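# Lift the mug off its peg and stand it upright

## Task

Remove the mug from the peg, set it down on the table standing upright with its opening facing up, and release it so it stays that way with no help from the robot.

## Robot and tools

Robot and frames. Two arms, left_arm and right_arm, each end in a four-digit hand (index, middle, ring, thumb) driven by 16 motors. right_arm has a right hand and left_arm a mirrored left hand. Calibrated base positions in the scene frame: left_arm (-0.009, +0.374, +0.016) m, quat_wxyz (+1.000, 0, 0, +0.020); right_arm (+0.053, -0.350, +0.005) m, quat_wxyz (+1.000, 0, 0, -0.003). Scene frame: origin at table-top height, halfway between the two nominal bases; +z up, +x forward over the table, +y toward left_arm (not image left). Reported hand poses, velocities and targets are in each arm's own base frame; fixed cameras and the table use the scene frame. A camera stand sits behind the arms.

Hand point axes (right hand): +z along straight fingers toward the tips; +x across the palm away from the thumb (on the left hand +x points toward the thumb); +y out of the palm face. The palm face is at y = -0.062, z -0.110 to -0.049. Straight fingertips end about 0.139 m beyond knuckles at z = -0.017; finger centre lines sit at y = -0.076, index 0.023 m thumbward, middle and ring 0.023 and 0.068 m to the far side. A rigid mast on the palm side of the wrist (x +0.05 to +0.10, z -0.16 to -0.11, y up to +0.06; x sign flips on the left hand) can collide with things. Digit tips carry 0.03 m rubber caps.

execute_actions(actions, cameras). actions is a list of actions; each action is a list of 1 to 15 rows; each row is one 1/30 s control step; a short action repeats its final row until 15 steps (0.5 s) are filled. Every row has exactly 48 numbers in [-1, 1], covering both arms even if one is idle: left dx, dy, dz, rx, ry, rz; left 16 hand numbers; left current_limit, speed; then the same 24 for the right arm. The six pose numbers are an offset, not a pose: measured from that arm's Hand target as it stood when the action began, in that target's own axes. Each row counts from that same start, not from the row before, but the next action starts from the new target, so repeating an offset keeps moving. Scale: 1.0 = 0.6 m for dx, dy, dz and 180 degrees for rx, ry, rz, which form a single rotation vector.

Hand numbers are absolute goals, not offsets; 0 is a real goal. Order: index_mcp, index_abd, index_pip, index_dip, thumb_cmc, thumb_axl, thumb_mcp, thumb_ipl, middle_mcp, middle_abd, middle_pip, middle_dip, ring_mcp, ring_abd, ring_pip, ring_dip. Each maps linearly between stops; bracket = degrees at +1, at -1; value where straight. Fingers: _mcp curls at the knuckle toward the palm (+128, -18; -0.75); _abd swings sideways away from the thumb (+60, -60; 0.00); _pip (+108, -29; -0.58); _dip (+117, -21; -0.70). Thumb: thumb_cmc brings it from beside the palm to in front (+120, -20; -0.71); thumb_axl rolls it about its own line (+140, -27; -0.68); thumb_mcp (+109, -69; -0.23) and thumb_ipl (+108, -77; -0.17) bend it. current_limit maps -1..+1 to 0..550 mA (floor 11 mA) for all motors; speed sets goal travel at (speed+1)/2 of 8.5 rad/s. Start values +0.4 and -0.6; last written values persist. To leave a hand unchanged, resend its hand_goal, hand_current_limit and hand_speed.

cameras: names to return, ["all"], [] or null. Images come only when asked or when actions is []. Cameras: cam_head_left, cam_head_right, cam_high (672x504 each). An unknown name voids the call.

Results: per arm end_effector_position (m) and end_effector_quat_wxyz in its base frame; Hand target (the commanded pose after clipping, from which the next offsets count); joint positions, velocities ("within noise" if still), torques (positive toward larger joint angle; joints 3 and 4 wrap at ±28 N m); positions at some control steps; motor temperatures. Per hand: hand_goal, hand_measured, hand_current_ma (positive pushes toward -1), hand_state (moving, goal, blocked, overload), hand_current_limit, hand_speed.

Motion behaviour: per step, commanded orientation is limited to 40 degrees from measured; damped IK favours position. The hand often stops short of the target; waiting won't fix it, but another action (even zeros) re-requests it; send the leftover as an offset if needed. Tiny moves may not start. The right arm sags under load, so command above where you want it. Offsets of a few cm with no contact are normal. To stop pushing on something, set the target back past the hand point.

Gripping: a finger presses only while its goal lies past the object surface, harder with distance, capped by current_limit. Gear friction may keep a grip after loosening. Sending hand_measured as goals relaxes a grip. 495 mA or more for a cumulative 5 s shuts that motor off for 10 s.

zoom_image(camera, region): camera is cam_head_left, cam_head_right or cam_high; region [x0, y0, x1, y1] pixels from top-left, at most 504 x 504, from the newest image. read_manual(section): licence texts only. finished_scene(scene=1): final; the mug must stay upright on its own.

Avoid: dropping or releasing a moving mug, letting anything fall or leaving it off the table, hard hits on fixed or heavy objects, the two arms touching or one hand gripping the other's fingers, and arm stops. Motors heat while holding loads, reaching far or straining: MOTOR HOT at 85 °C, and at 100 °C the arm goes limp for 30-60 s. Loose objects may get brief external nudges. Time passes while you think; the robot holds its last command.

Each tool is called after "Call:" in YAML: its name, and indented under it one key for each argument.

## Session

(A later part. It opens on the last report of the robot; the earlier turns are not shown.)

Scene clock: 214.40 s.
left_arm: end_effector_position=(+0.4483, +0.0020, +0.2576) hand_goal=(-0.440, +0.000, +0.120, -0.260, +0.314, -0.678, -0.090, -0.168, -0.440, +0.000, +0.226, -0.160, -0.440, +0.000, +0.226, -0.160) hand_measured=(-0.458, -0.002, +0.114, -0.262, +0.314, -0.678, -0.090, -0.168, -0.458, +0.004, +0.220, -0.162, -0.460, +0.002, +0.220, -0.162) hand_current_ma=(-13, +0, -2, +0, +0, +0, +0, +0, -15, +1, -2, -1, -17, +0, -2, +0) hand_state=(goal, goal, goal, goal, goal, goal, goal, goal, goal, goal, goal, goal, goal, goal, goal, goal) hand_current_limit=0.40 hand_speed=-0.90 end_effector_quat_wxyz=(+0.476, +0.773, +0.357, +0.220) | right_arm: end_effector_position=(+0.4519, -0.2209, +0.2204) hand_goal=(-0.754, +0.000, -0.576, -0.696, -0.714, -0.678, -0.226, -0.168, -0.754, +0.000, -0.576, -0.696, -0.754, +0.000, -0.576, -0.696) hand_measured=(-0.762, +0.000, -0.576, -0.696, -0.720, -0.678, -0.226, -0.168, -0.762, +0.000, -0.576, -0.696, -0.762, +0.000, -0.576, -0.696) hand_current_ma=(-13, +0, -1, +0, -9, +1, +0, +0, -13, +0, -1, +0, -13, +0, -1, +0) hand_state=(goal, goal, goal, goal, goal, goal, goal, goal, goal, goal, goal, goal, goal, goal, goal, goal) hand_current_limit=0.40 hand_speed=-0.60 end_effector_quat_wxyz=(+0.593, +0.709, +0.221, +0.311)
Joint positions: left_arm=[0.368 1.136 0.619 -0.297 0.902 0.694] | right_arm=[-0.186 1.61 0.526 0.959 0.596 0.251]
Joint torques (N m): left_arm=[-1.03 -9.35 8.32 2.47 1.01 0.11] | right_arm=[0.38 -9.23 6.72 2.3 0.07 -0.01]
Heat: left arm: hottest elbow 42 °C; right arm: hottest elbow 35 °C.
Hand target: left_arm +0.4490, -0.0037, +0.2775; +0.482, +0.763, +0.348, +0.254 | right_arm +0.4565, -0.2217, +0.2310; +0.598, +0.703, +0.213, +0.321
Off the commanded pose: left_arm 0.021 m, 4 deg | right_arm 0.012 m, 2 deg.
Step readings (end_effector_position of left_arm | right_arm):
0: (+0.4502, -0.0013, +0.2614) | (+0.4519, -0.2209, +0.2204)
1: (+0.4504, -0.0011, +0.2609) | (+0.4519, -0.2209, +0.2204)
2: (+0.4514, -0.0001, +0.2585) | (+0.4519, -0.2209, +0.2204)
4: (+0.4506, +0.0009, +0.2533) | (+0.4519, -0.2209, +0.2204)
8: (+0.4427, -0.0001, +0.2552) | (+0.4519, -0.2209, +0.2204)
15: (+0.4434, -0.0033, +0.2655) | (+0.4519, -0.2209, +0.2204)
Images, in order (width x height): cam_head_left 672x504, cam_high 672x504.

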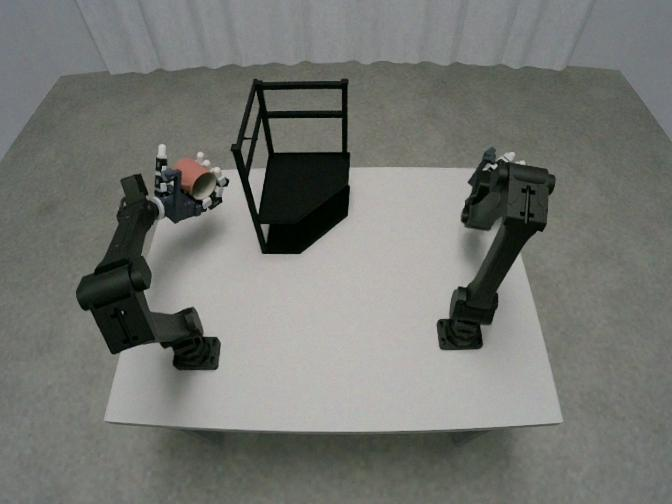

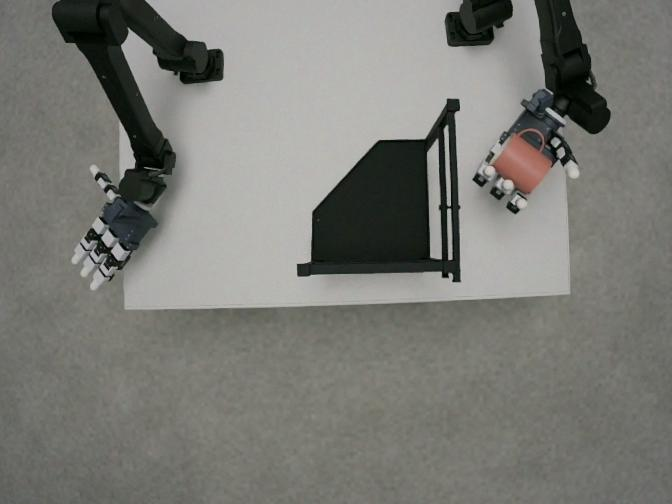

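Call:
execute_actions:
  actions:
    - [[0.0448,0.017,0.0235,-0.0353,0.0601,-0.0764,-0.44,0,0.12,-0.26,0.314,-0.678,-0.09,-0.168,-0.44,0,0.226,-0.159,-0.44,0,0.226,-0.159,0.4,-0.9,0,0,0,0,0,0,-0.754,0,-0.576,-0.696,-0.714,-0.678,-0.226,-0.168,-0.754,0,-0.576,-0.696,-0.754,0,-0.576,-0.696,0.4,-0.6]]
  cameras: ["cam_head_left","cam_high"]

Call:
zoom_image:
  camera: "cam_high"
  region: [460, 110, 590, 240]

Call:
zoom_image:
  camera: "cam_head_left"
  region: [130, 110, 230, 210]

Scene clock: 218.37 s.
left_arm: end_effector_position=(+0.4778, +0.0112, +0.2612) hand_goal=(-0.440, +0.000, +0.120, -0.260, +0.314, -0.678, -0.090, -0.168, -0.440, +0.000, +0.226, -0.160, -0.440, +0.000, +0.226, -0.160) hand_measured=(-0.458, -0.002, +0.114, -0.262, +0.312, -0.678, -0.090, -0.168, -0.458, +0.002, +0.220, -0.162, -0.460, +0.002, +0.222, -0.162) hand_current_ma=(-13, +0, -2, +0, +0, +0, +0, +0, -15, +1, -2, -1, -17, +0, -2, +0) hand_state=(goal, goal, goal, goal, goal, goal, goal, goal, goal, goal, goal, goal, goal, goal, goal, goal) hand_current_limit=0.40 hand_speed=-0.90 end_effector_quat_wxyz=(+0.503, +0.669, +0.482, +0.259) | right_arm: end_effector_position=(+0.4519, -0.2209, +0.2204) hand_goal=(-0.754, +0.000, -0.576, -0.696, -0.714, -0.678, -0.226, -0.168, -0.754, +0.000, -0.576, -0.696, -0.754, +0.000, -0.576, -0.696) hand_measured=(-0.762, +0.000, -0.576, -0.696, -0.720, -0.678, -0.226, -0.168, -0.762, +0.000, -0.576, -0.696, -0.762, +0.000, -0.576, -0.696) hand_current_ma=(-13, +0, -1, +0, -9, +1, +0, +0, -13, +0, -1, +0, -13, +0, -1, +0) hand_state=(goal, goal, goal, goal, goal, goal, goal, goal, goal, goal, goal, goal, goal, goal, goal, goal) hand_current_limit=0.40 hand_speed=-0.60 end_effector_quat_wxyz=(+0.593, +0.709, +0.221, +0.311)
Joint positions: left_arm=[0.226 1.127 0.514 0.148 0.641 0.143] | right_arm=[-0.186 1.61 0.526 0.959 0.596 0.251]
Joint torques (N m): left_arm=[-1.55 -8.47 8.25 2.84 0.42 0.04] | right_arm=[0.32 -9.23 6.72 2.33 0.08 -0.02]
Heat: left arm: hottest elbow 42 °C; right arm: hottest elbow 35 °C.
Hand target: left_arm +0.4790, +0.0064, +0.2824; +0.515, +0.661, +0.466, +0.284 | right_arm +0.4565, -0.2217, +0.2310; +0.598, +0.703, +0.213, +0.321
Off the commanded pose: left_arm 0.022 m, 4 deg | right_arm 0.012 m, 2 deg.
Step readings (end_effector_position of left_arm | right_arm):
0: (+0.4483, +0.0020, +0.2576) | (+0.4519, -0.2209, +0.2204)
1: (+0.4488, +0.0025, +0.2575) | (+0.4519, -0.2209, +0.2204)
2: (+0.4510, +0.0035, +0.2573) | (+0.4519, -0.2209, +0.2204)
4: (+0.4583, +0.0067, +0.2573) | (+0.4519, -0.2209, +0.2204)
8: (+0.4694, +0.0068, +0.2606) | (+0.4519, -0.2209, +0.2204)
15: (+0.4752, +0.0064, +0.2592) | (+0.4519, -0.2209, +0.2204)
Images, in order (width x height): cam_head_left 672x504, cam_high 672x504.

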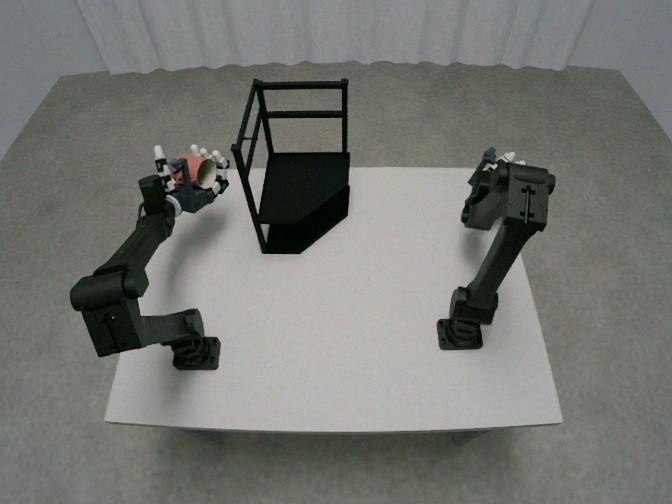

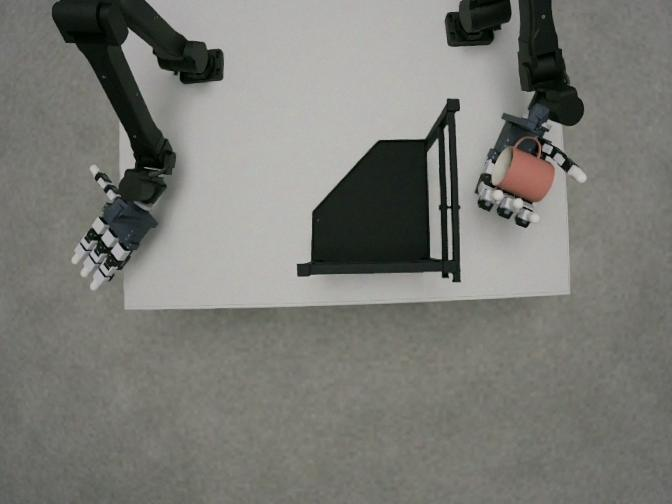

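Scaled by 3.877 from the camera's 672x504 image, which has a finer 960x720 frame.

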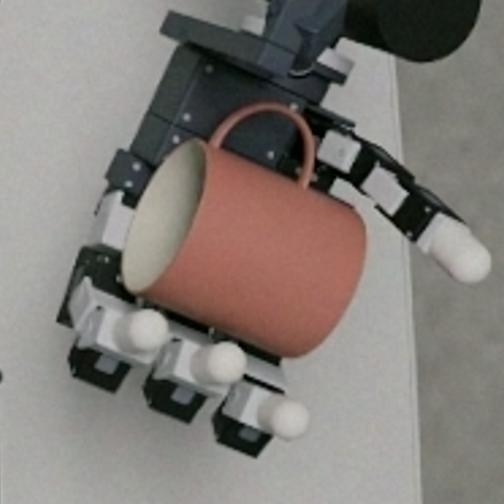

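Scaled by 5.040 from the camera's 672x504 image, which has a finer 960x720 frame.

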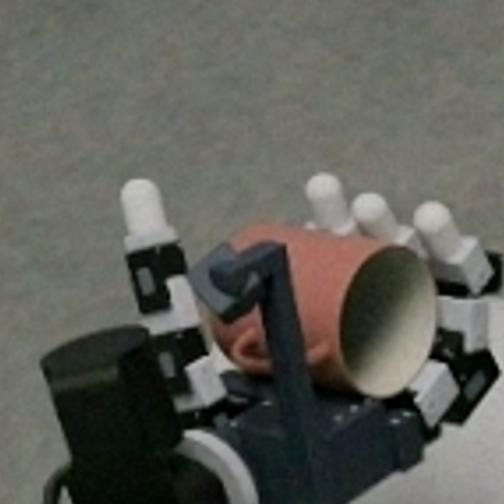

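Call:
execute_actions:
  actions:
    - [[0.0259,0.0199,0.0309,-0.0367,-0.0015,-0.0686,-0.44,0,0.12,-0.26,0.314,-0.678,-0.09,-0.168,-0.44,0,0.14,-0.24,-0.44,0,0.14,-0.24,0.4,-0.9,0,0,0,0,0,0,-0.754,0,-0.576,-0.696,-0.714,-0.678,-0.226,-0.168,-0.754,0,-0.576,-0.696,-0.754,0,-0.576,-0.696,0.4,-0.6]]
  cameras: ["cam_head_left","cam_high"]

Call:
zoom_image:
  camera: "cam_high"
  region: [460, 120, 590, 250]

Call:
zoom_image:
  camera: "cam_head_left"
  region: [130, 110, 230, 210]

Scene clock: 221.30 s.
left_arm: end_effector_position=(+0.5025, +0.0170, +0.2683) hand_goal=(-0.440, +0.000, +0.120, -0.260, +0.314, -0.678, -0.090, -0.168, -0.440, +0.000, +0.140, -0.240, -0.440, +0.000, +0.140, -0.240) hand_measured=(-0.458, -0.002, +0.114, -0.262, +0.312, -0.678, -0.090, -0.168, -0.458, +0.002, +0.142, -0.238, -0.460, +0.002, +0.142, -0.238) hand_current_ma=(-13, +0, -2, +0, -1, +0, +0, +0, -15, +0, +0, +1, -17, +0, +0, +0) hand_state=(goal, goal, goal, goal, goal, goal, goal, goal, goal, goal, goal, goal, goal, goal, goal, goal) hand_current_limit=0.40 hand_speed=-0.90 end_effector_quat_wxyz=(+0.568, +0.580, +0.534, +0.236) | right_arm: end_effector_position=(+0.4519, -0.2209, +0.2204) hand_goal=(-0.754, +0.000, -0.576, -0.696, -0.714, -0.678, -0.226, -0.168, -0.754, +0.000, -0.576, -0.696, -0.754, +0.000, -0.576, -0.696) hand_measured=(-0.762, +0.000, -0.576, -0.696, -0.720, -0.678, -0.226, -0.168, -0.762, +0.000, -0.576, -0.696, -0.762, +0.000, -0.576, -0.696) hand_current_ma=(-13, +0, -1, +0, -9, +1, +0, +0, -13, +0, -1, +0, -13, +0, -1, +0) hand_state=(goal, goal, goal, goal, goal, goal, goal, goal, goal, goal, goal, goal, goal, goal, goal, goal) hand_current_limit=0.40 hand_speed=-0.60 end_effector_quat_wxyz=(+0.593, +0.709, +0.221, +0.311)
Joint positions: left_arm=[0.157 1.217 0.513 0.41 0.57 -0.189] | right_arm=[-0.186 1.61 0.526 0.959 0.596 0.251]
Joint torques (N m): left_arm=[-0.73 -8 8.14 3.14 0.16 0.18] | right_arm=[0.56 -9.29 6.72 2.25 0.08 -0.02]
Heat: left arm: hottest elbow 42 °C; right arm: hottest elbow 35 °C.
Hand target: left_arm +0.5050, +0.0123, +0.2867; +0.581, +0.577, +0.515, +0.252 | right_arm +0.4565, -0.2217, +0.2310; +0.598, +0.703, +0.213, +0.321
Off the commanded pose: left_arm 0.019 m, 3 deg | right_arm 0.012 m, 2 deg.
Step readings (end_effector_position of left_arm | right_arm):
0: (+0.4778, +0.0113, +0.2612) | (+0.4519, -0.2209, +0.2204)
1: (+0.4779, +0.0114, +0.2616) | (+0.4519, -0.2209, +0.2204)
2: (+0.4788, +0.0113, +0.2629) | (+0.4519, -0.2209, +0.2204)
4: (+0.4829, +0.0122, +0.2662) | (+0.4519, -0.2209, +0.2204)
8: (+0.4922, +0.0108, +0.2654) | (+0.4519, -0.2209, +0.2204)
15: (+0.5009, +0.0139, +0.2653) | (+0.4519, -0.2209, +0.2204)
Images, in order (width x height): cam_head_left 672x504, cam_high 672x504.

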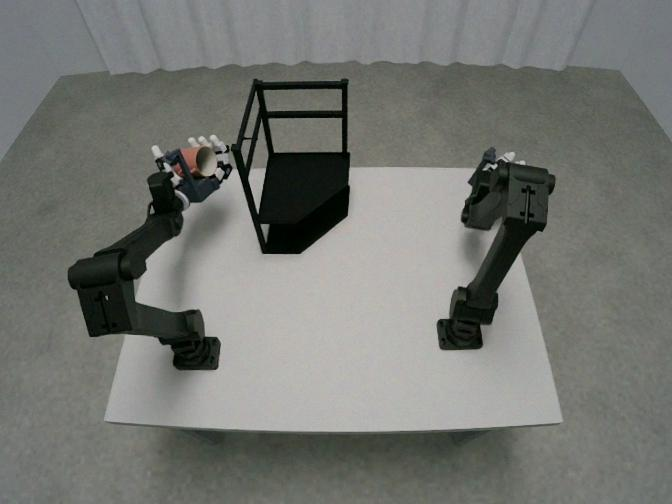

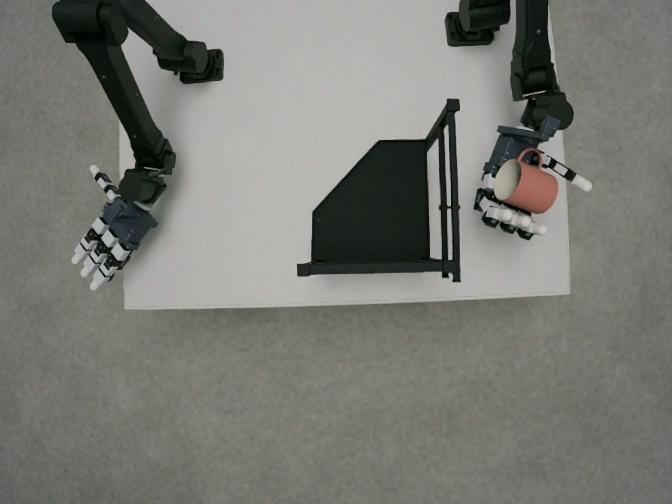

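Scaled by 3.877 from the camera's 672x504 image, which has a finer 960x720 frame.

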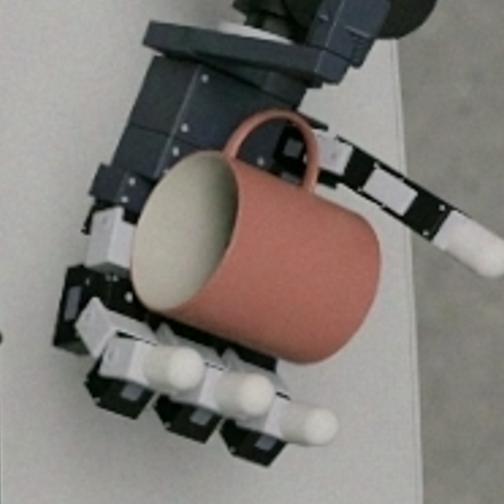

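Scaled by 5.040 from the camera's 672x504 image, which has a finer 960x720 frame.

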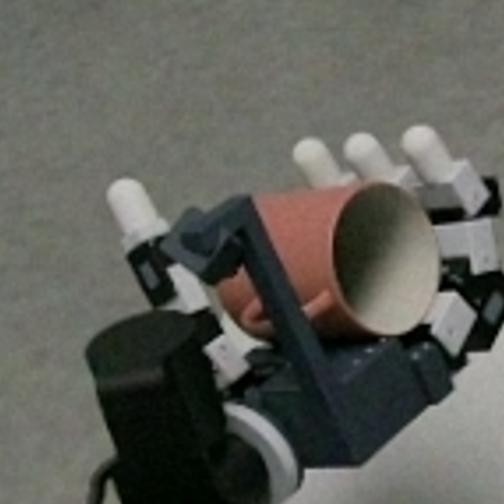

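Call:
execute_actions:
  actions:
    - [[0.0032,0.0128,0.0132,-0.0166,-0.0091,-0.0492,-0.44,0,0.12,-0.26,0.314,-0.678,-0.09,-0.168,-0.44,0,0.12,-0.26,-0.44,0,0.12,-0.26,0.4,-0.9,0,0,0,0,0,0,-0.754,0,-0.576,-0.696,-0.714,-0.678,-0.226,-0.168,-0.754,0,-0.576,-0.696,-0.754,0,-0.576,-0.696,0.4,-0.6]]
  cameras: ["cam_head_left","cam_high"]

Call:
zoom_image:
  camera: "cam_high"
  region: [460, 120, 590, 250]

Call:
zoom_image:
  camera: "cam_head_left"
  region: [130, 110, 230, 210]

Scene clock: 223.30 s.
left_arm: end_effector_position=(+0.5110, +0.0181, +0.2646) hand_goal=(-0.440, +0.000, +0.120, -0.260, +0.314, -0.678, -0.090, -0.168, -0.440, +0.000, +0.120, -0.260, -0.440, +0.000, +0.120, -0.260) hand_measured=(-0.458, -0.002, +0.114, -0.262, +0.296, -0.678, -0.092, -0.168, -0.462, +0.002, +0.112, -0.260, -0.460, +0.000, +0.122, -0.258) hand_current_ma=(-13, +0, -2, +0, -13, +0, +0, +0, -20, +0, -4, +0, -16, +0, +0, +0) hand_state=(goal, goal, goal, goal, goal, goal, goal, goal, blocked, goal, goal, goal, goal, goal, goal, goal) hand_current_limit=0.40 hand_speed=-0.90 end_effector_quat_wxyz=(+0.605, +0.521, +0.572, +0.189) | right_arm: end_effector_position=(+0.4519, -0.2209, +0.2204) hand_goal=(-0.754, +0.000, -0.576, -0.696, -0.714, -0.678, -0.226, -0.168, -0.754, +0.000, -0.576, -0.696, -0.754, +0.000, -0.576, -0.696) hand_measured=(-0.762, +0.000, -0.576, -0.696, -0.720, -0.678, -0.226, -0.168, -0.762, +0.000, -0.576, -0.696, -0.762, +0.000, -0.576, -0.696) hand_current_ma=(-13, +0, -1, +0, -9, +1, +0, +0, -13, +0, -1, +0, -13, +0, -1, +0) hand_state=(goal, goal, goal, goal, goal, goal, goal, goal, goal, goal, goal, goal, goal, goal, goal, goal) hand_current_limit=0.40 hand_speed=-0.60 end_effector_quat_wxyz=(+0.593, +0.709, +0.221, +0.311)
Joint positions: left_arm=[0.121 1.248 0.513 0.502 0.545 -0.406] | right_arm=[-0.186 1.61 0.526 0.959 0.596 0.251]
Joint torques (N m): left_arm=[-0.67 -8 8.84 3.51 0.23 0.41] | right_arm=[0.21 -9.29 6.68 2.33 0.09 -0.01]
Heat: left arm: hottest elbow 43 °C; right arm: hottest elbow 35 °C.
Hand target: left_arm +0.5151, +0.0124, +0.2917; +0.621, +0.523, +0.543, +0.212 | right_arm +0.4565, -0.2217, +0.2310; +0.598, +0.703, +0.213, +0.321
Off the commanded pose: left_arm 0.028 m, 5 deg | right_arm 0.012 m, 2 deg.
Step readings (end_effector_position of left_arm | right_arm):
0: (+0.5026, +0.0170, +0.2683) | (+0.4519, -0.2209, +0.2204)
1: (+0.5027, +0.0170, +0.2683) | (+0.4519, -0.2209, +0.2204)
2: (+0.5030, +0.0174, +0.2685) | (+0.4519, -0.2209, +0.2204)
4: (+0.5044, +0.0168, +0.2688) | (+0.4519, -0.2209, +0.2204)
8: (+0.5073, +0.0138, +0.2679) | (+0.4519, -0.2209, +0.2204)
15: (+0.5102, +0.0156, +0.2655) | (+0.4519, -0.2209, +0.2204)
Images, in order (width x height): cam_head_left 672x504, cam_high 672x504.

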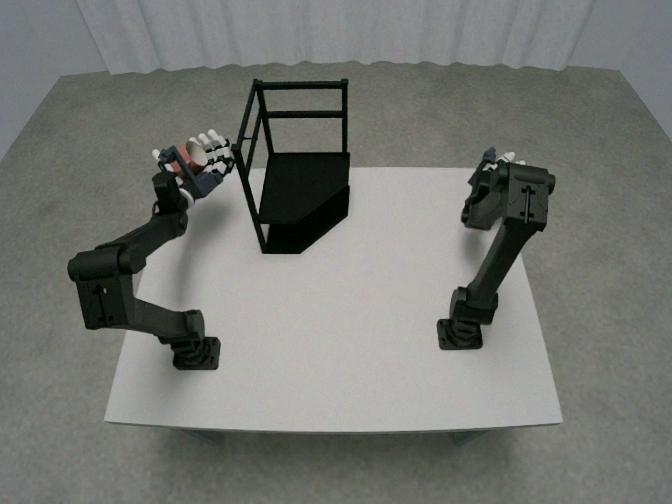

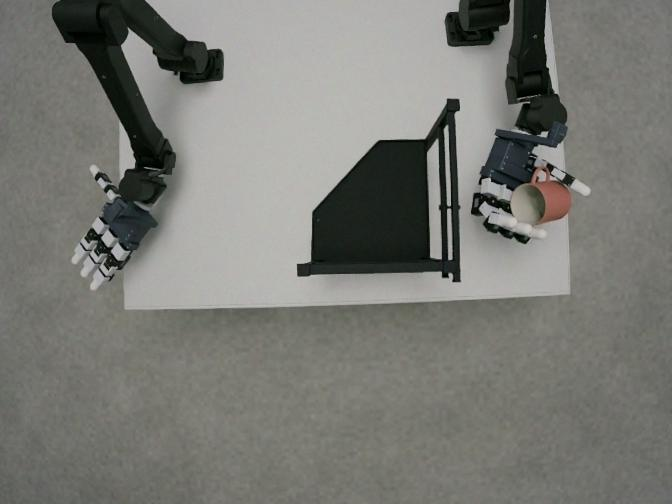

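Scaled by 3.877 from the camera's 672x504 image, which has a finer 960x720 frame.

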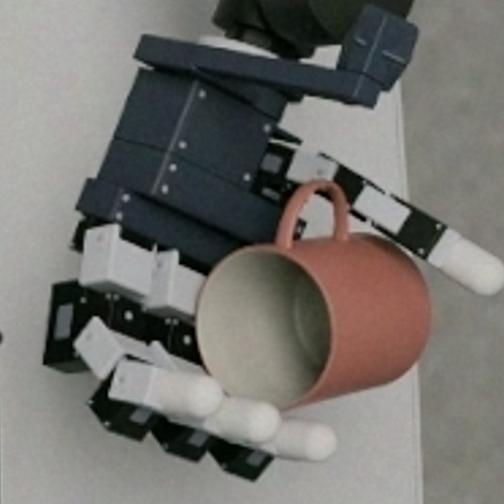

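Scaled by 5.040 from the camera's 672x504 image, which has a finer 960x720 frame.

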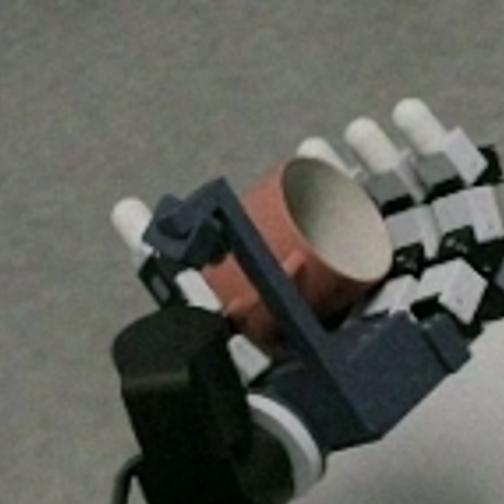

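Call:
execute_actions:
  actions:
    - [[0,0,0,0,0,0,-0.44,0,0.226,-0.159,0.314,-0.678,-0.09,-0.168,-0.44,0,0.226,-0.159,-0.44,0,0.12,-0.26,0.4,-0.9,0,0,0,0,0,0,-0.754,0,-0.576,-0.696,-0.714,-0.678,-0.226,-0.168,-0.754,0,-0.576,-0.696,-0.754,0,-0.576,-0.696,0.4,-0.6]]
  cameras: ["cam_head_left","cam_high"]

Call:
zoom_image:
  camera: "cam_high"
  region: [460, 120, 590, 250]

Call:
zoom_image:
  camera: "cam_head_left"
  region: [130, 110, 230, 210]

Scene clock: 226.73 s.
left_arm: end_effector_position=(+0.5110, +0.0180, +0.2649) hand_goal=(-0.440, +0.000, +0.226, -0.160, +0.314, -0.678, -0.090, -0.168, -0.440, +0.000, +0.226, -0.160, -0.440, +0.000, +0.120, -0.260) hand_measured=(-0.470, -0.012, +0.166, -0.180, +0.290, -0.678, -0.096, -0.168, -0.474, +0.008, +0.194, -0.162, -0.460, +0.000, +0.122, -0.258) hand_current_ma=(-31, -6, -96, -17, -21, +0, -4, +0, -40, +3, -35, -1, -16, +0, +0, +0) hand_state=(blocked, goal, blocked, blocked, blocked, goal, goal, goal, blocked, goal, blocked, goal, goal, goal, goal, goal) hand_current_limit=0.40 hand_speed=-0.90 end_effector_quat_wxyz=(+0.605, +0.521, +0.572, +0.189) | right_arm: end_effector_position=(+0.4519, -0.2209, +0.2204) hand_goal=(-0.754, +0.000, -0.576, -0.696, -0.714, -0.678, -0.226, -0.168, -0.754, +0.000, -0.576, -0.696, -0.754, +0.000, -0.576, -0.696) hand_measured=(-0.762, +0.000, -0.576, -0.696, -0.720, -0.678, -0.226, -0.168, -0.762, +0.000, -0.576, -0.696, -0.762, +0.000, -0.576, -0.696) hand_current_ma=(-13, +0, -1, +0, -9, +1, +0, +0, -13, +0, -1, +0, -13, +0, -1, +0) hand_state=(goal, goal, goal, goal, goal, goal, goal, goal, goal, goal, goal, goal, goal, goal, goal, goal) hand_current_limit=0.40 hand_speed=-0.60 end_effector_quat_wxyz=(+0.593, +0.709, +0.221, +0.311)
Joint positions: left_arm=[0.121 1.248 0.513 0.503 0.545 -0.407] | right_arm=[-0.186 1.61 0.526 0.959 0.596 0.251]
Joint torques (N m): left_arm=[-0.38 -8.53 8.79 3.55 0.13 0.39] | right_arm=[0.44 -9.29 6.68 2.3 0.07 -0.01]
Heat: left arm: hottest elbow 43 °C; right arm: hottest elbow 35 °C.
Hand target: left_arm +0.5151, +0.0123, +0.2917; +0.621, +0.523, +0.543, +0.212 | right_arm +0.4565, -0.2217, +0.2310; +0.598, +0.703, +0.213, +0.321
Off the commanded pose: left_arm 0.028 m, 5 deg | right_arm 0.012 m, 2 deg.
Step readings (end_effector_position of left_arm | right_arm):
0: (+0.5110, +0.0181, +0.2645) | (+0.4519, -0.2209, +0.2204)
1: (+0.5110, +0.0181, +0.2645) | (+0.4519, -0.2209, +0.2204)
2: (+0.5110, +0.0181, +0.2645) | (+0.4519, -0.2209, +0.2204)
4: (+0.5110, +0.0181, +0.2645) | (+0.4519, -0.2209, +0.2204)
8: (+0.5110, +0.0181, +0.2647) | (+0.4519, -0.2209, +0.2204)
15: (+0.5110, +0.0180, +0.2649) | (+0.4519, -0.2209, +0.2204)
Images, in order (width x height): cam_head_left 672x504, cam_high 672x504.

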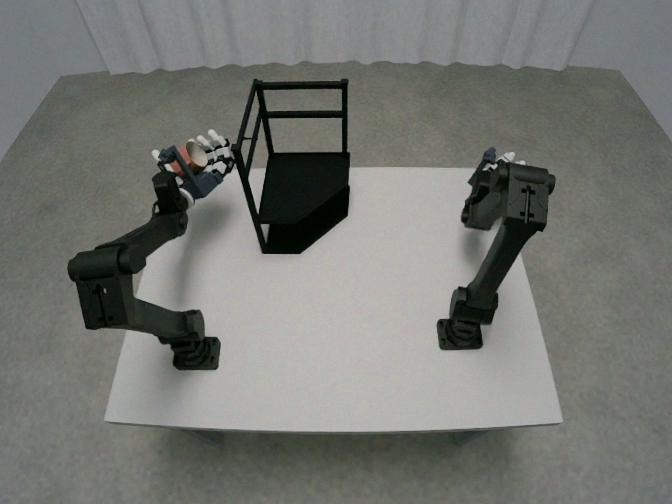

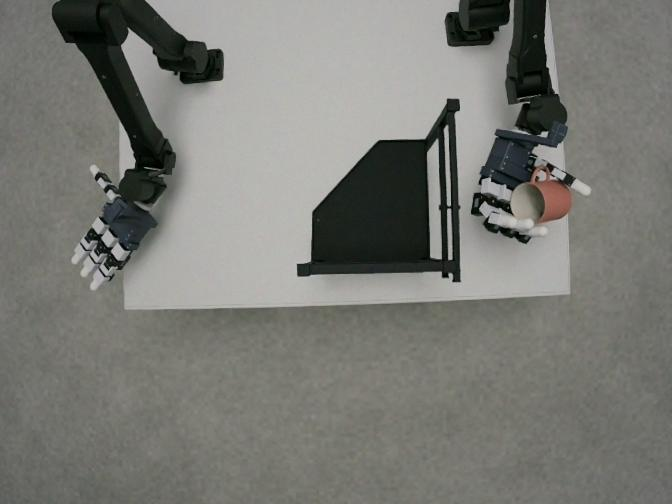

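Scaled by 3.877 from the camera's 672x504 image, which has a finer 960x720 frame.

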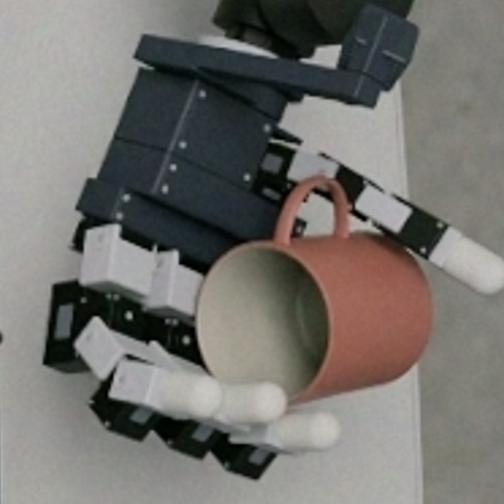

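Scaled by 5.040 from the camera's 672x504 image, which has a finer 960x720 frame.

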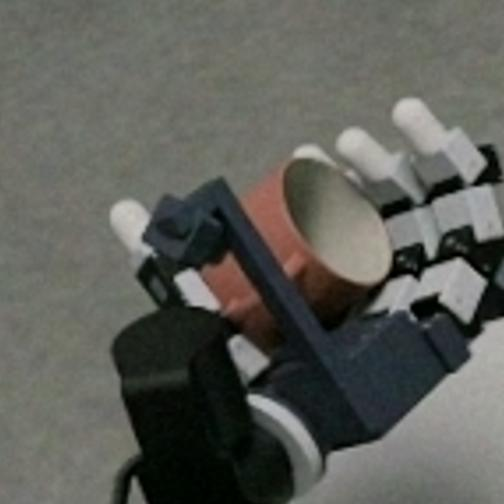

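Call:
execute_actions:
  actions:
    - [[0.028,-0.0388,0.022,-0.0165,-0.0123,-0.0937,-0.41,0,0.25,-0.14,0.314,-0.678,-0.09,-0.168,-0.41,0,0.25,-0.14,-0.44,0,0.12,-0.26,0.4,-0.9,0,0,0,0,0,0,-0.754,0,-0.576,-0.696,-0.714,-0.678,-0.226,-0.168,-0.754,0,-0.576,-0.696,-0.754,0,-0.576,-0.696,0.4,-0.6]]
  cameras: ["cam_head_left","cam_high"]

Call:
zoom_image:
  camera: "cam_high"
  region: [460, 120, 590, 250]

Call:
zoom_image:
  camera: "cam_head_left"
  region: [130, 110, 230, 210]

Scene clock: 233.53 s.
left_arm: end_effector_position=(+0.5236, +0.0181, +0.2414) hand_goal=(-0.410, +0.000, +0.250, -0.140, +0.314, -0.678, -0.090, -0.168, -0.410, +0.000, +0.250, -0.140, -0.440, +0.000, +0.120, -0.260) hand_measured=(-0.470, -0.016, +0.180, -0.164, +0.288, -0.676, -0.100, -0.168, -0.474, +0.008, +0.218, -0.142, -0.456, +0.000, +0.122, -0.258) hand_current_ma=(-101, -8, -121, -20, -23, +0, -6, +0, -116, +3, -33, -1, -12, +0, +0, +0) hand_state=(blocked, goal, blocked, blocked, blocked, goal, goal, goal, blocked, goal, blocked, goal, goal, goal, goal, goal) hand_current_limit=0.40 hand_speed=-0.90 end_effector_quat_wxyz=(+0.653, +0.421, +0.621, +0.105) | right_arm: end_effector_position=(+0.4519, -0.2209, +0.2204) hand_goal=(-0.754, +0.000, -0.576, -0.696, -0.714, -0.678, -0.226, -0.168, -0.754, +0.000, -0.576, -0.696, -0.754, +0.000, -0.576, -0.696) hand_measured=(-0.762, +0.000, -0.576, -0.696, -0.720, -0.678, -0.226, -0.168, -0.762, +0.000, -0.576, -0.696, -0.762, +0.000, -0.576, -0.696) hand_current_ma=(-13, +0, -1, +0, -9, +1, +0, +0, -13, +0, -1, +0, -13, +0, -1, +0) hand_state=(goal, goal, goal, goal, goal, goal, goal, goal, goal, goal, goal, goal, goal, goal, goal, goal) hand_current_limit=0.40 hand_speed=-0.60 end_effector_quat_wxyz=(+0.593, +0.709, +0.221, +0.311)
Joint positions: left_arm=[0.07 1.337 0.505 0.69 0.502 -0.746] | right_arm=[-0.186 1.61 0.526 0.959 0.596 0.251]
Joint torques (N m): left_arm=[-0.73 -9.17 7.41 3.49 0.03 0.42] | right_arm=[0.32 -9.29 6.69 2.29 0.09 -0.01]
Heat: left arm: hottest elbow 43 °C; right arm: hottest elbow 35 °C.
Hand target: left_arm +0.5252, +0.0124, +0.2617; +0.669, +0.426, +0.597, +0.122 | right_arm +0.4565, -0.2217, +0.2310; +0.598, +0.703, +0.213, +0.321
Off the commanded pose: left_arm 0.021 m, 4 deg | right_arm 0.012 m, 2 deg.
Step readings (end_effector_position of left_arm | right_arm):
0: (+0.5110, +0.0180, +0.2649) | (+0.4519, -0.2209, +0.2204)
1: (+0.5112, +0.0182, +0.2647) | (+0.4519, -0.2209, +0.2204)
2: (+0.5118, +0.0179, +0.2645) | (+0.4519, -0.2209, +0.2204)
4: (+0.5145, +0.0181, +0.2619) | (+0.4519, -0.2209, +0.2204)
8: (+0.5209, +0.0143, +0.2490) | (+0.4519, -0.2209, +0.2204)
15: (+0.5233, +0.0152, +0.2387) | (+0.4519, -0.2209, +0.2204)
Images, in order (width x height): cam_head_left 672x504, cam_high 672x504.

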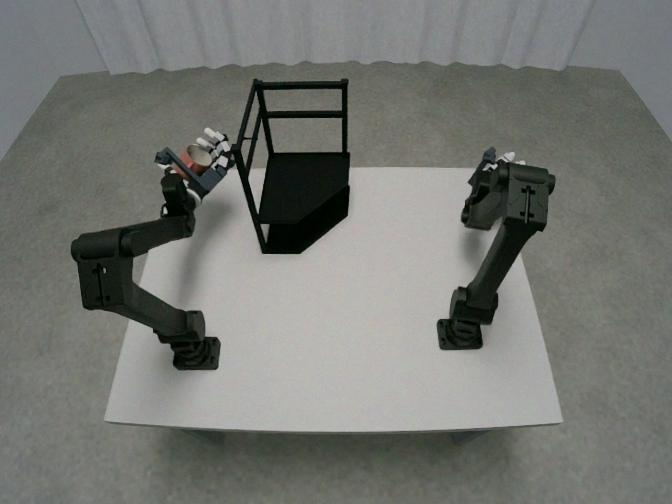

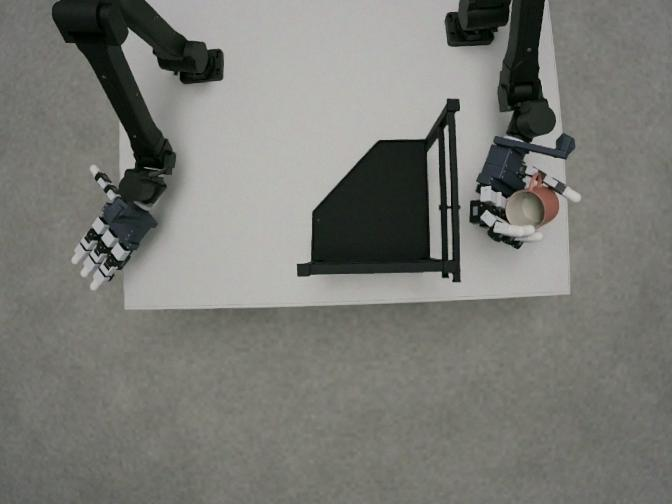

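Scaled by 3.877 from the camera's 672x504 image, which has a finer 960x720 frame.

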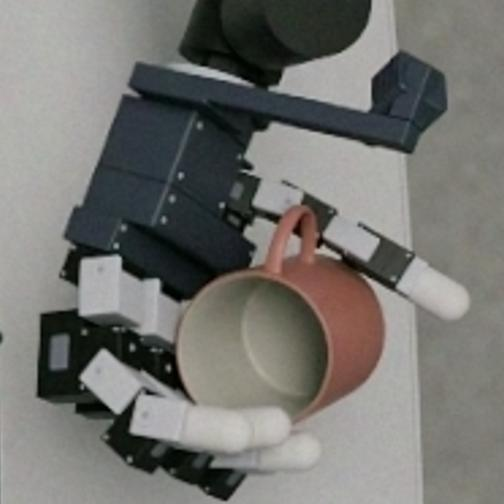

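Scaled by 5.040 from the camera's 672x504 image, which has a finer 960x720 frame.

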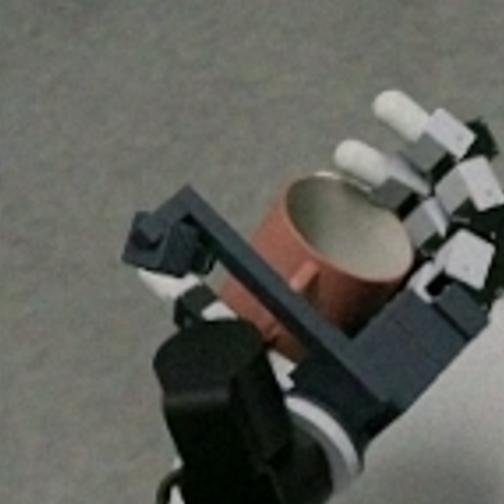

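Call:
execute_actions:
  actions:
    - [[0.0427,-0.0388,0.0118,-0.0166,-0.007,-0.0886,-0.41,0,0.25,-0.14,0.314,-0.678,-0.09,-0.168,-0.41,0,0.25,-0.14,-0.44,0,0.12,-0.26,0.4,-0.9,0,0,0,0,0,0,-0.754,0,-0.576,-0.696,-0.714,-0.678,-0.226,-0.168,-0.754,0,-0.576,-0.696,-0.754,0,-0.576,-0.696,0.4,-0.6]]
  cameras: ["cam_head_left","cam_high"]

Call:
zoom_image:
  camera: "cam_high"
  region: [460, 120, 590, 250]

Call:
zoom_image:
  camera: "cam_head_left"
  region: [130, 110, 230, 210]

Scene clock: 235.77 s.
left_arm: end_effector_position=(+0.5275, +0.0174, +0.2049) hand_goal=(-0.410, +0.000, +0.250, -0.140, +0.314, -0.678, -0.090, -0.168, -0.410, +0.000, +0.250, -0.140, -0.440, +0.000, +0.120, -0.260) hand_measured=(-0.470, -0.018, +0.182, -0.164, +0.286, -0.676, -0.100, -0.168, -0.474, +0.008, +0.220, -0.142, -0.452, +0.000, +0.122, -0.258) hand_current_ma=(-101, -10, -118, -20, -26, +0, -8, +0, -113, +3, -31, -1, -7, +0, +0, +0) hand_state=(blocked, goal, blocked, blocked, blocked, goal, goal, goal, blocked, goal, blocked, goal, goal, goal, goal, goal) hand_current_limit=0.40 hand_speed=-0.90 end_effector_quat_wxyz=(+0.678, +0.316, +0.663, +0.025) | right_arm: end_effector_position=(+0.4519, -0.2209, +0.2204) hand_goal=(-0.754, +0.000, -0.576, -0.696, -0.714, -0.678, -0.226, -0.168, -0.754, +0.000, -0.576, -0.696, -0.754, +0.000, -0.576, -0.696) hand_measured=(-0.762, +0.000, -0.576, -0.696, -0.720, -0.678, -0.226, -0.168, -0.762, +0.000, -0.576, -0.696, -0.762, +0.000, -0.576, -0.696) hand_current_ma=(-13, +0, -1, +0, -9, +1, +0, +0, -13, +0, -1, +0, -13, +0, -1, +0) hand_state=(goal, goal, goal, goal, goal, goal, goal, goal, goal, goal, goal, goal, goal, goal, goal, goal) hand_current_limit=0.40 hand_speed=-0.60 end_effector_quat_wxyz=(+0.593, +0.709, +0.221, +0.311)
Joint positions: left_arm=[0.025 1.427 0.485 0.854 0.43 -1.052] | right_arm=[-0.186 1.61 0.526 0.959 0.596 0.251]
Joint torques (N m): left_arm=[-1.38 -9.88 6.74 3.33 0.03 0.5] | right_arm=[0.32 -9.23 6.68 2.28 0.08 -0.03]
Heat: left arm: hottest elbow 43 °C; right arm: hottest elbow 35 °C.
Hand target: left_arm +0.5301, +0.0125, +0.2267; +0.697, +0.323, +0.639, +0.039 | right_arm +0.4565, -0.2217, +0.2310; +0.598, +0.703, +0.213, +0.321
Off the commanded pose: left_arm 0.023 m, 4 deg | right_arm 0.012 m, 2 deg.
Step readings (end_effector_position of left_arm | right_arm):
0: (+0.5236, +0.0182, +0.2414) | (+0.4519, -0.2209, +0.2204)
1: (+0.5237, +0.0183, +0.2413) | (+0.4519, -0.2209, +0.2204)
2: (+0.5238, +0.0195, +0.2405) | (+0.4519, -0.2209, +0.2204)
4: (+0.5251, +0.0200, +0.2369) | (+0.4519, -0.2209, +0.2204)
8: (+0.5278, +0.0162, +0.2185) | (+0.4519, -0.2209, +0.2204)
15: (+0.5275, +0.0158, +0.2021) | (+0.4519, -0.2209, +0.2204)
Images, in order (width x height): cam_head_left 672x504, cam_high 672x504.

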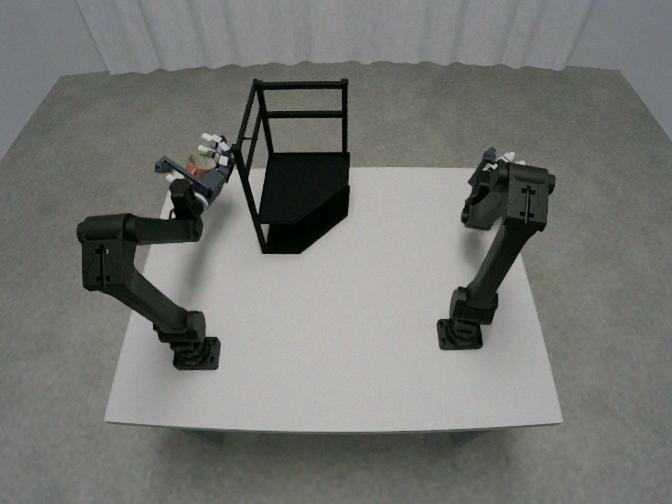

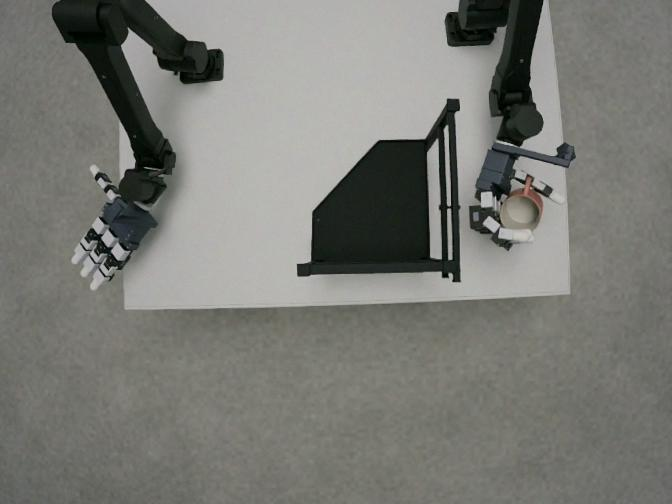

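Scaled by 3.877 from the camera's 672x504 image, which has a finer 960x720 frame.

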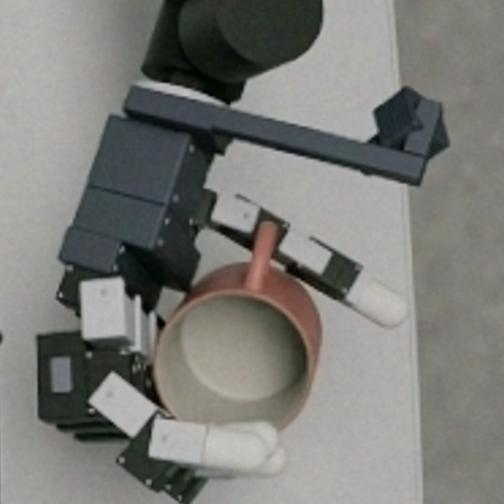

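Scaled by 5.040 from the camera's 672x504 image, which has a finer 960x720 frame.

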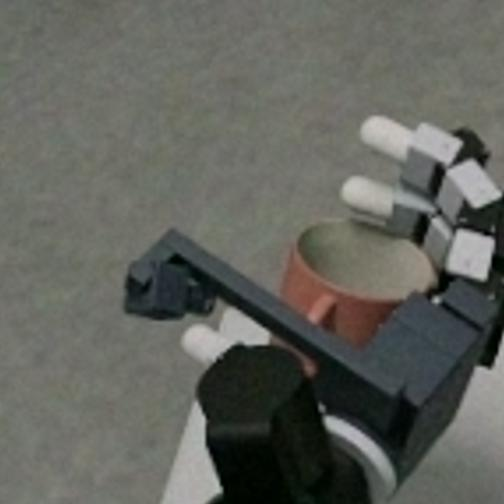

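Call:
execute_actions:
  actions:
    - [[0.0866,-0.0499,0.0026,-0.0138,-0.0031,-0.0999,-0.41,0,0.25,-0.14,0.314,-0.678,-0.09,-0.168,-0.41,0,0.25,-0.14,-0.44,0,0.12,-0.26,0.4,-0.9,0,0,0,0,0,0,-0.754,0,-0.576,-0.696,-0.714,-0.678,-0.226,-0.168,-0.754,0,-0.576,-0.696,-0.754,0,-0.576,-0.696,0.4,-0.6]]
  cameras: ["cam_head_left","cam_high","cam_head_right"]

Call:
zoom_image:
  camera: "cam_high"
  region: [460, 120, 590, 250]

Call:
zoom_image:
  camera: "cam_head_left"
  region: [140, 120, 240, 220]

Call:
zoom_image:
  camera: "cam_head_right"
  region: [150, 120, 250, 220]

Scene clock: 239.40 s.
left_arm: end_effector_position=(+0.5250, +0.0169, +0.1444) hand_goal=(-0.410, +0.000, +0.250, -0.140, +0.314, -0.678, -0.090, -0.168, -0.410, +0.000, +0.250, -0.140, -0.440, +0.000, +0.120, -0.260) hand_measured=(-0.468, -0.020, +0.182, -0.164, +0.284, -0.676, -0.102, -0.168, -0.472, +0.008, +0.220, -0.142, -0.446, +0.000, +0.122, -0.258) hand_current_ma=(-99, -11, -114, -20, -29, +1, -11, +0, -107, +3, -30, -1, -3, +0, +0, +0) hand_state=(blocked, goal, blocked, blocked, blocked, goal, goal, goal, blocked, goal, blocked, goal, goal, goal, goal, goal) hand_current_limit=0.40 hand_speed=-0.90 end_effector_quat_wxyz=(+0.682, +0.196, +0.701, -0.067) | right_arm: end_effector_position=(+0.4519, -0.2209, +0.2204) hand_goal=(-0.754, +0.000, -0.576, -0.696, -0.714, -0.678, -0.226, -0.168, -0.754, +0.000, -0.576, -0.696, -0.754, +0.000, -0.576, -0.696) hand_measured=(-0.762, +0.000, -0.576, -0.696, -0.720, -0.678, -0.226, -0.168, -0.762, +0.000, -0.576, -0.696, -0.762, +0.000, -0.576, -0.696) hand_current_ma=(-13, +0, -1, +0, -9, +1, +0, +0, -13, +0, -1, +0, -13, +0, -1, +0) hand_state=(goal, goal, goal, goal, goal, goal, goal, goal, goal, goal, goal, goal, goal, goal, goal, goal) hand_current_limit=0.40 hand_speed=-0.60 end_effector_quat_wxyz=(+0.593, +0.709, +0.221, +0.311)
Joint positions: left_arm=[-0.005 1.567 0.457 1.046 0.365 -1.374] | right_arm=[-0.186 1.61 0.526 0.959 0.596 0.251]
Joint torques (N m): left_arm=[-1.79 -10.7 5.98 3.32 -0.01 0.45] | right_arm=[0.26 -9.17 6.72 2.32 0.08 0]
Heat: left arm: hottest elbow 43 °C; right arm: hottest elbow 35 °C.
Hand target: left_arm +0.5301, +0.0124, +0.1666; +0.704, +0.204, +0.677, -0.058 | right_arm +0.4565, -0.2217, +0.2310; +0.598, +0.703, +0.213, +0.321
Off the commanded pose: left_arm 0.023 m, 4 deg | right_arm 0.012 m, 2 deg.
Step readings (end_effector_position of left_arm | right_arm):
0: (+0.5275, +0.0174, +0.2048) | (+0.4519, -0.2209, +0.2204)
1: (+0.5275, +0.0177, +0.2047) | (+0.4519, -0.2209, +0.2204)
2: (+0.5275, +0.0187, +0.2034) | (+0.4519, -0.2209, +0.2204)
4: (+0.5280, +0.0196, +0.1968) | (+0.4519, -0.2209, +0.2204)
8: (+0.5277, +0.0174, +0.1660) | (+0.4519, -0.2209, +0.2204)
15: (+0.5247, +0.0162, +0.1396) | (+0.4519, -0.2209, +0.2204)

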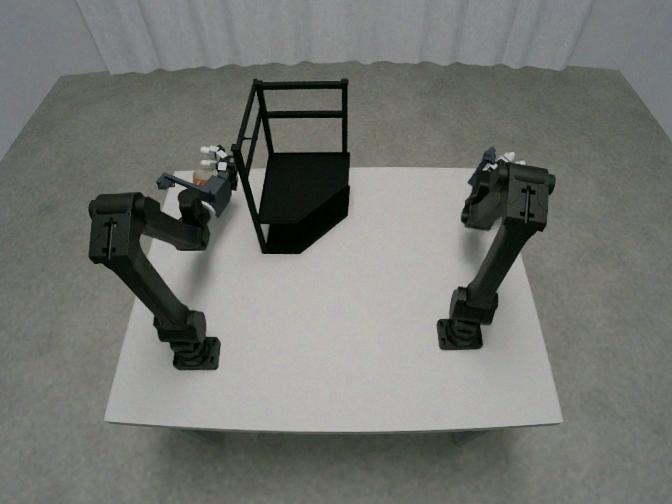

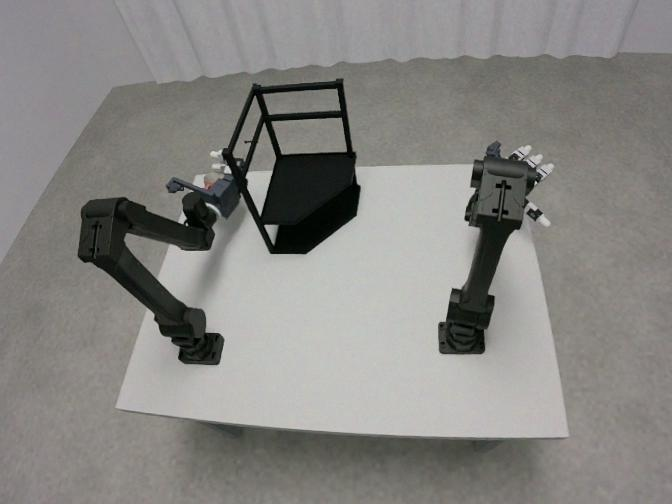

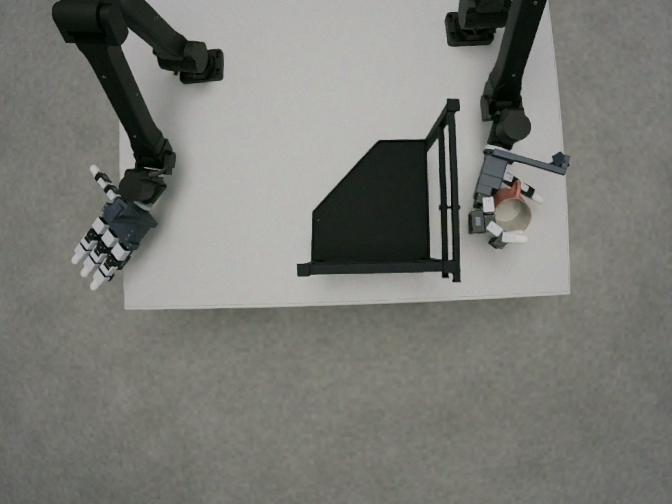

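Scaled by 3.877 from the camera's 672x504 image, which has a finer 960x720 frame.

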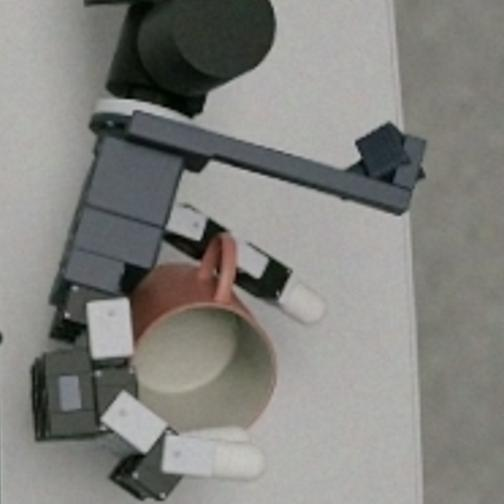

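Scaled by 5.040 from the camera's 672x504 image, which has a finer 960x720 frame.

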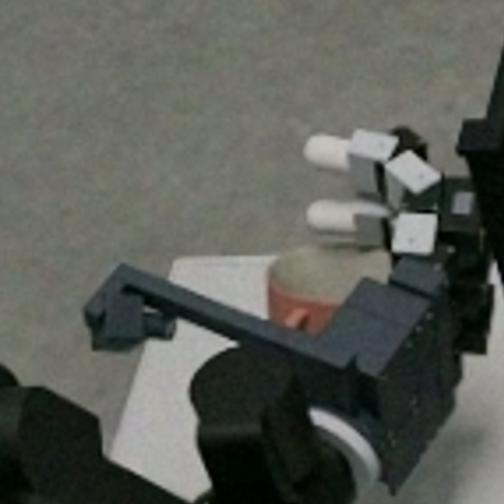

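Scaled by 5.040 from the camera's 672x504 image, which has a finer 960x720 frame.

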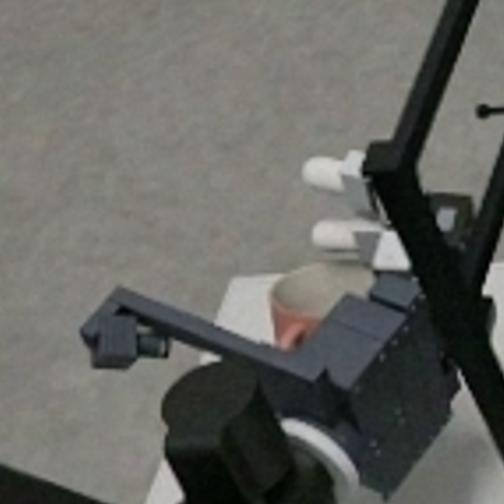

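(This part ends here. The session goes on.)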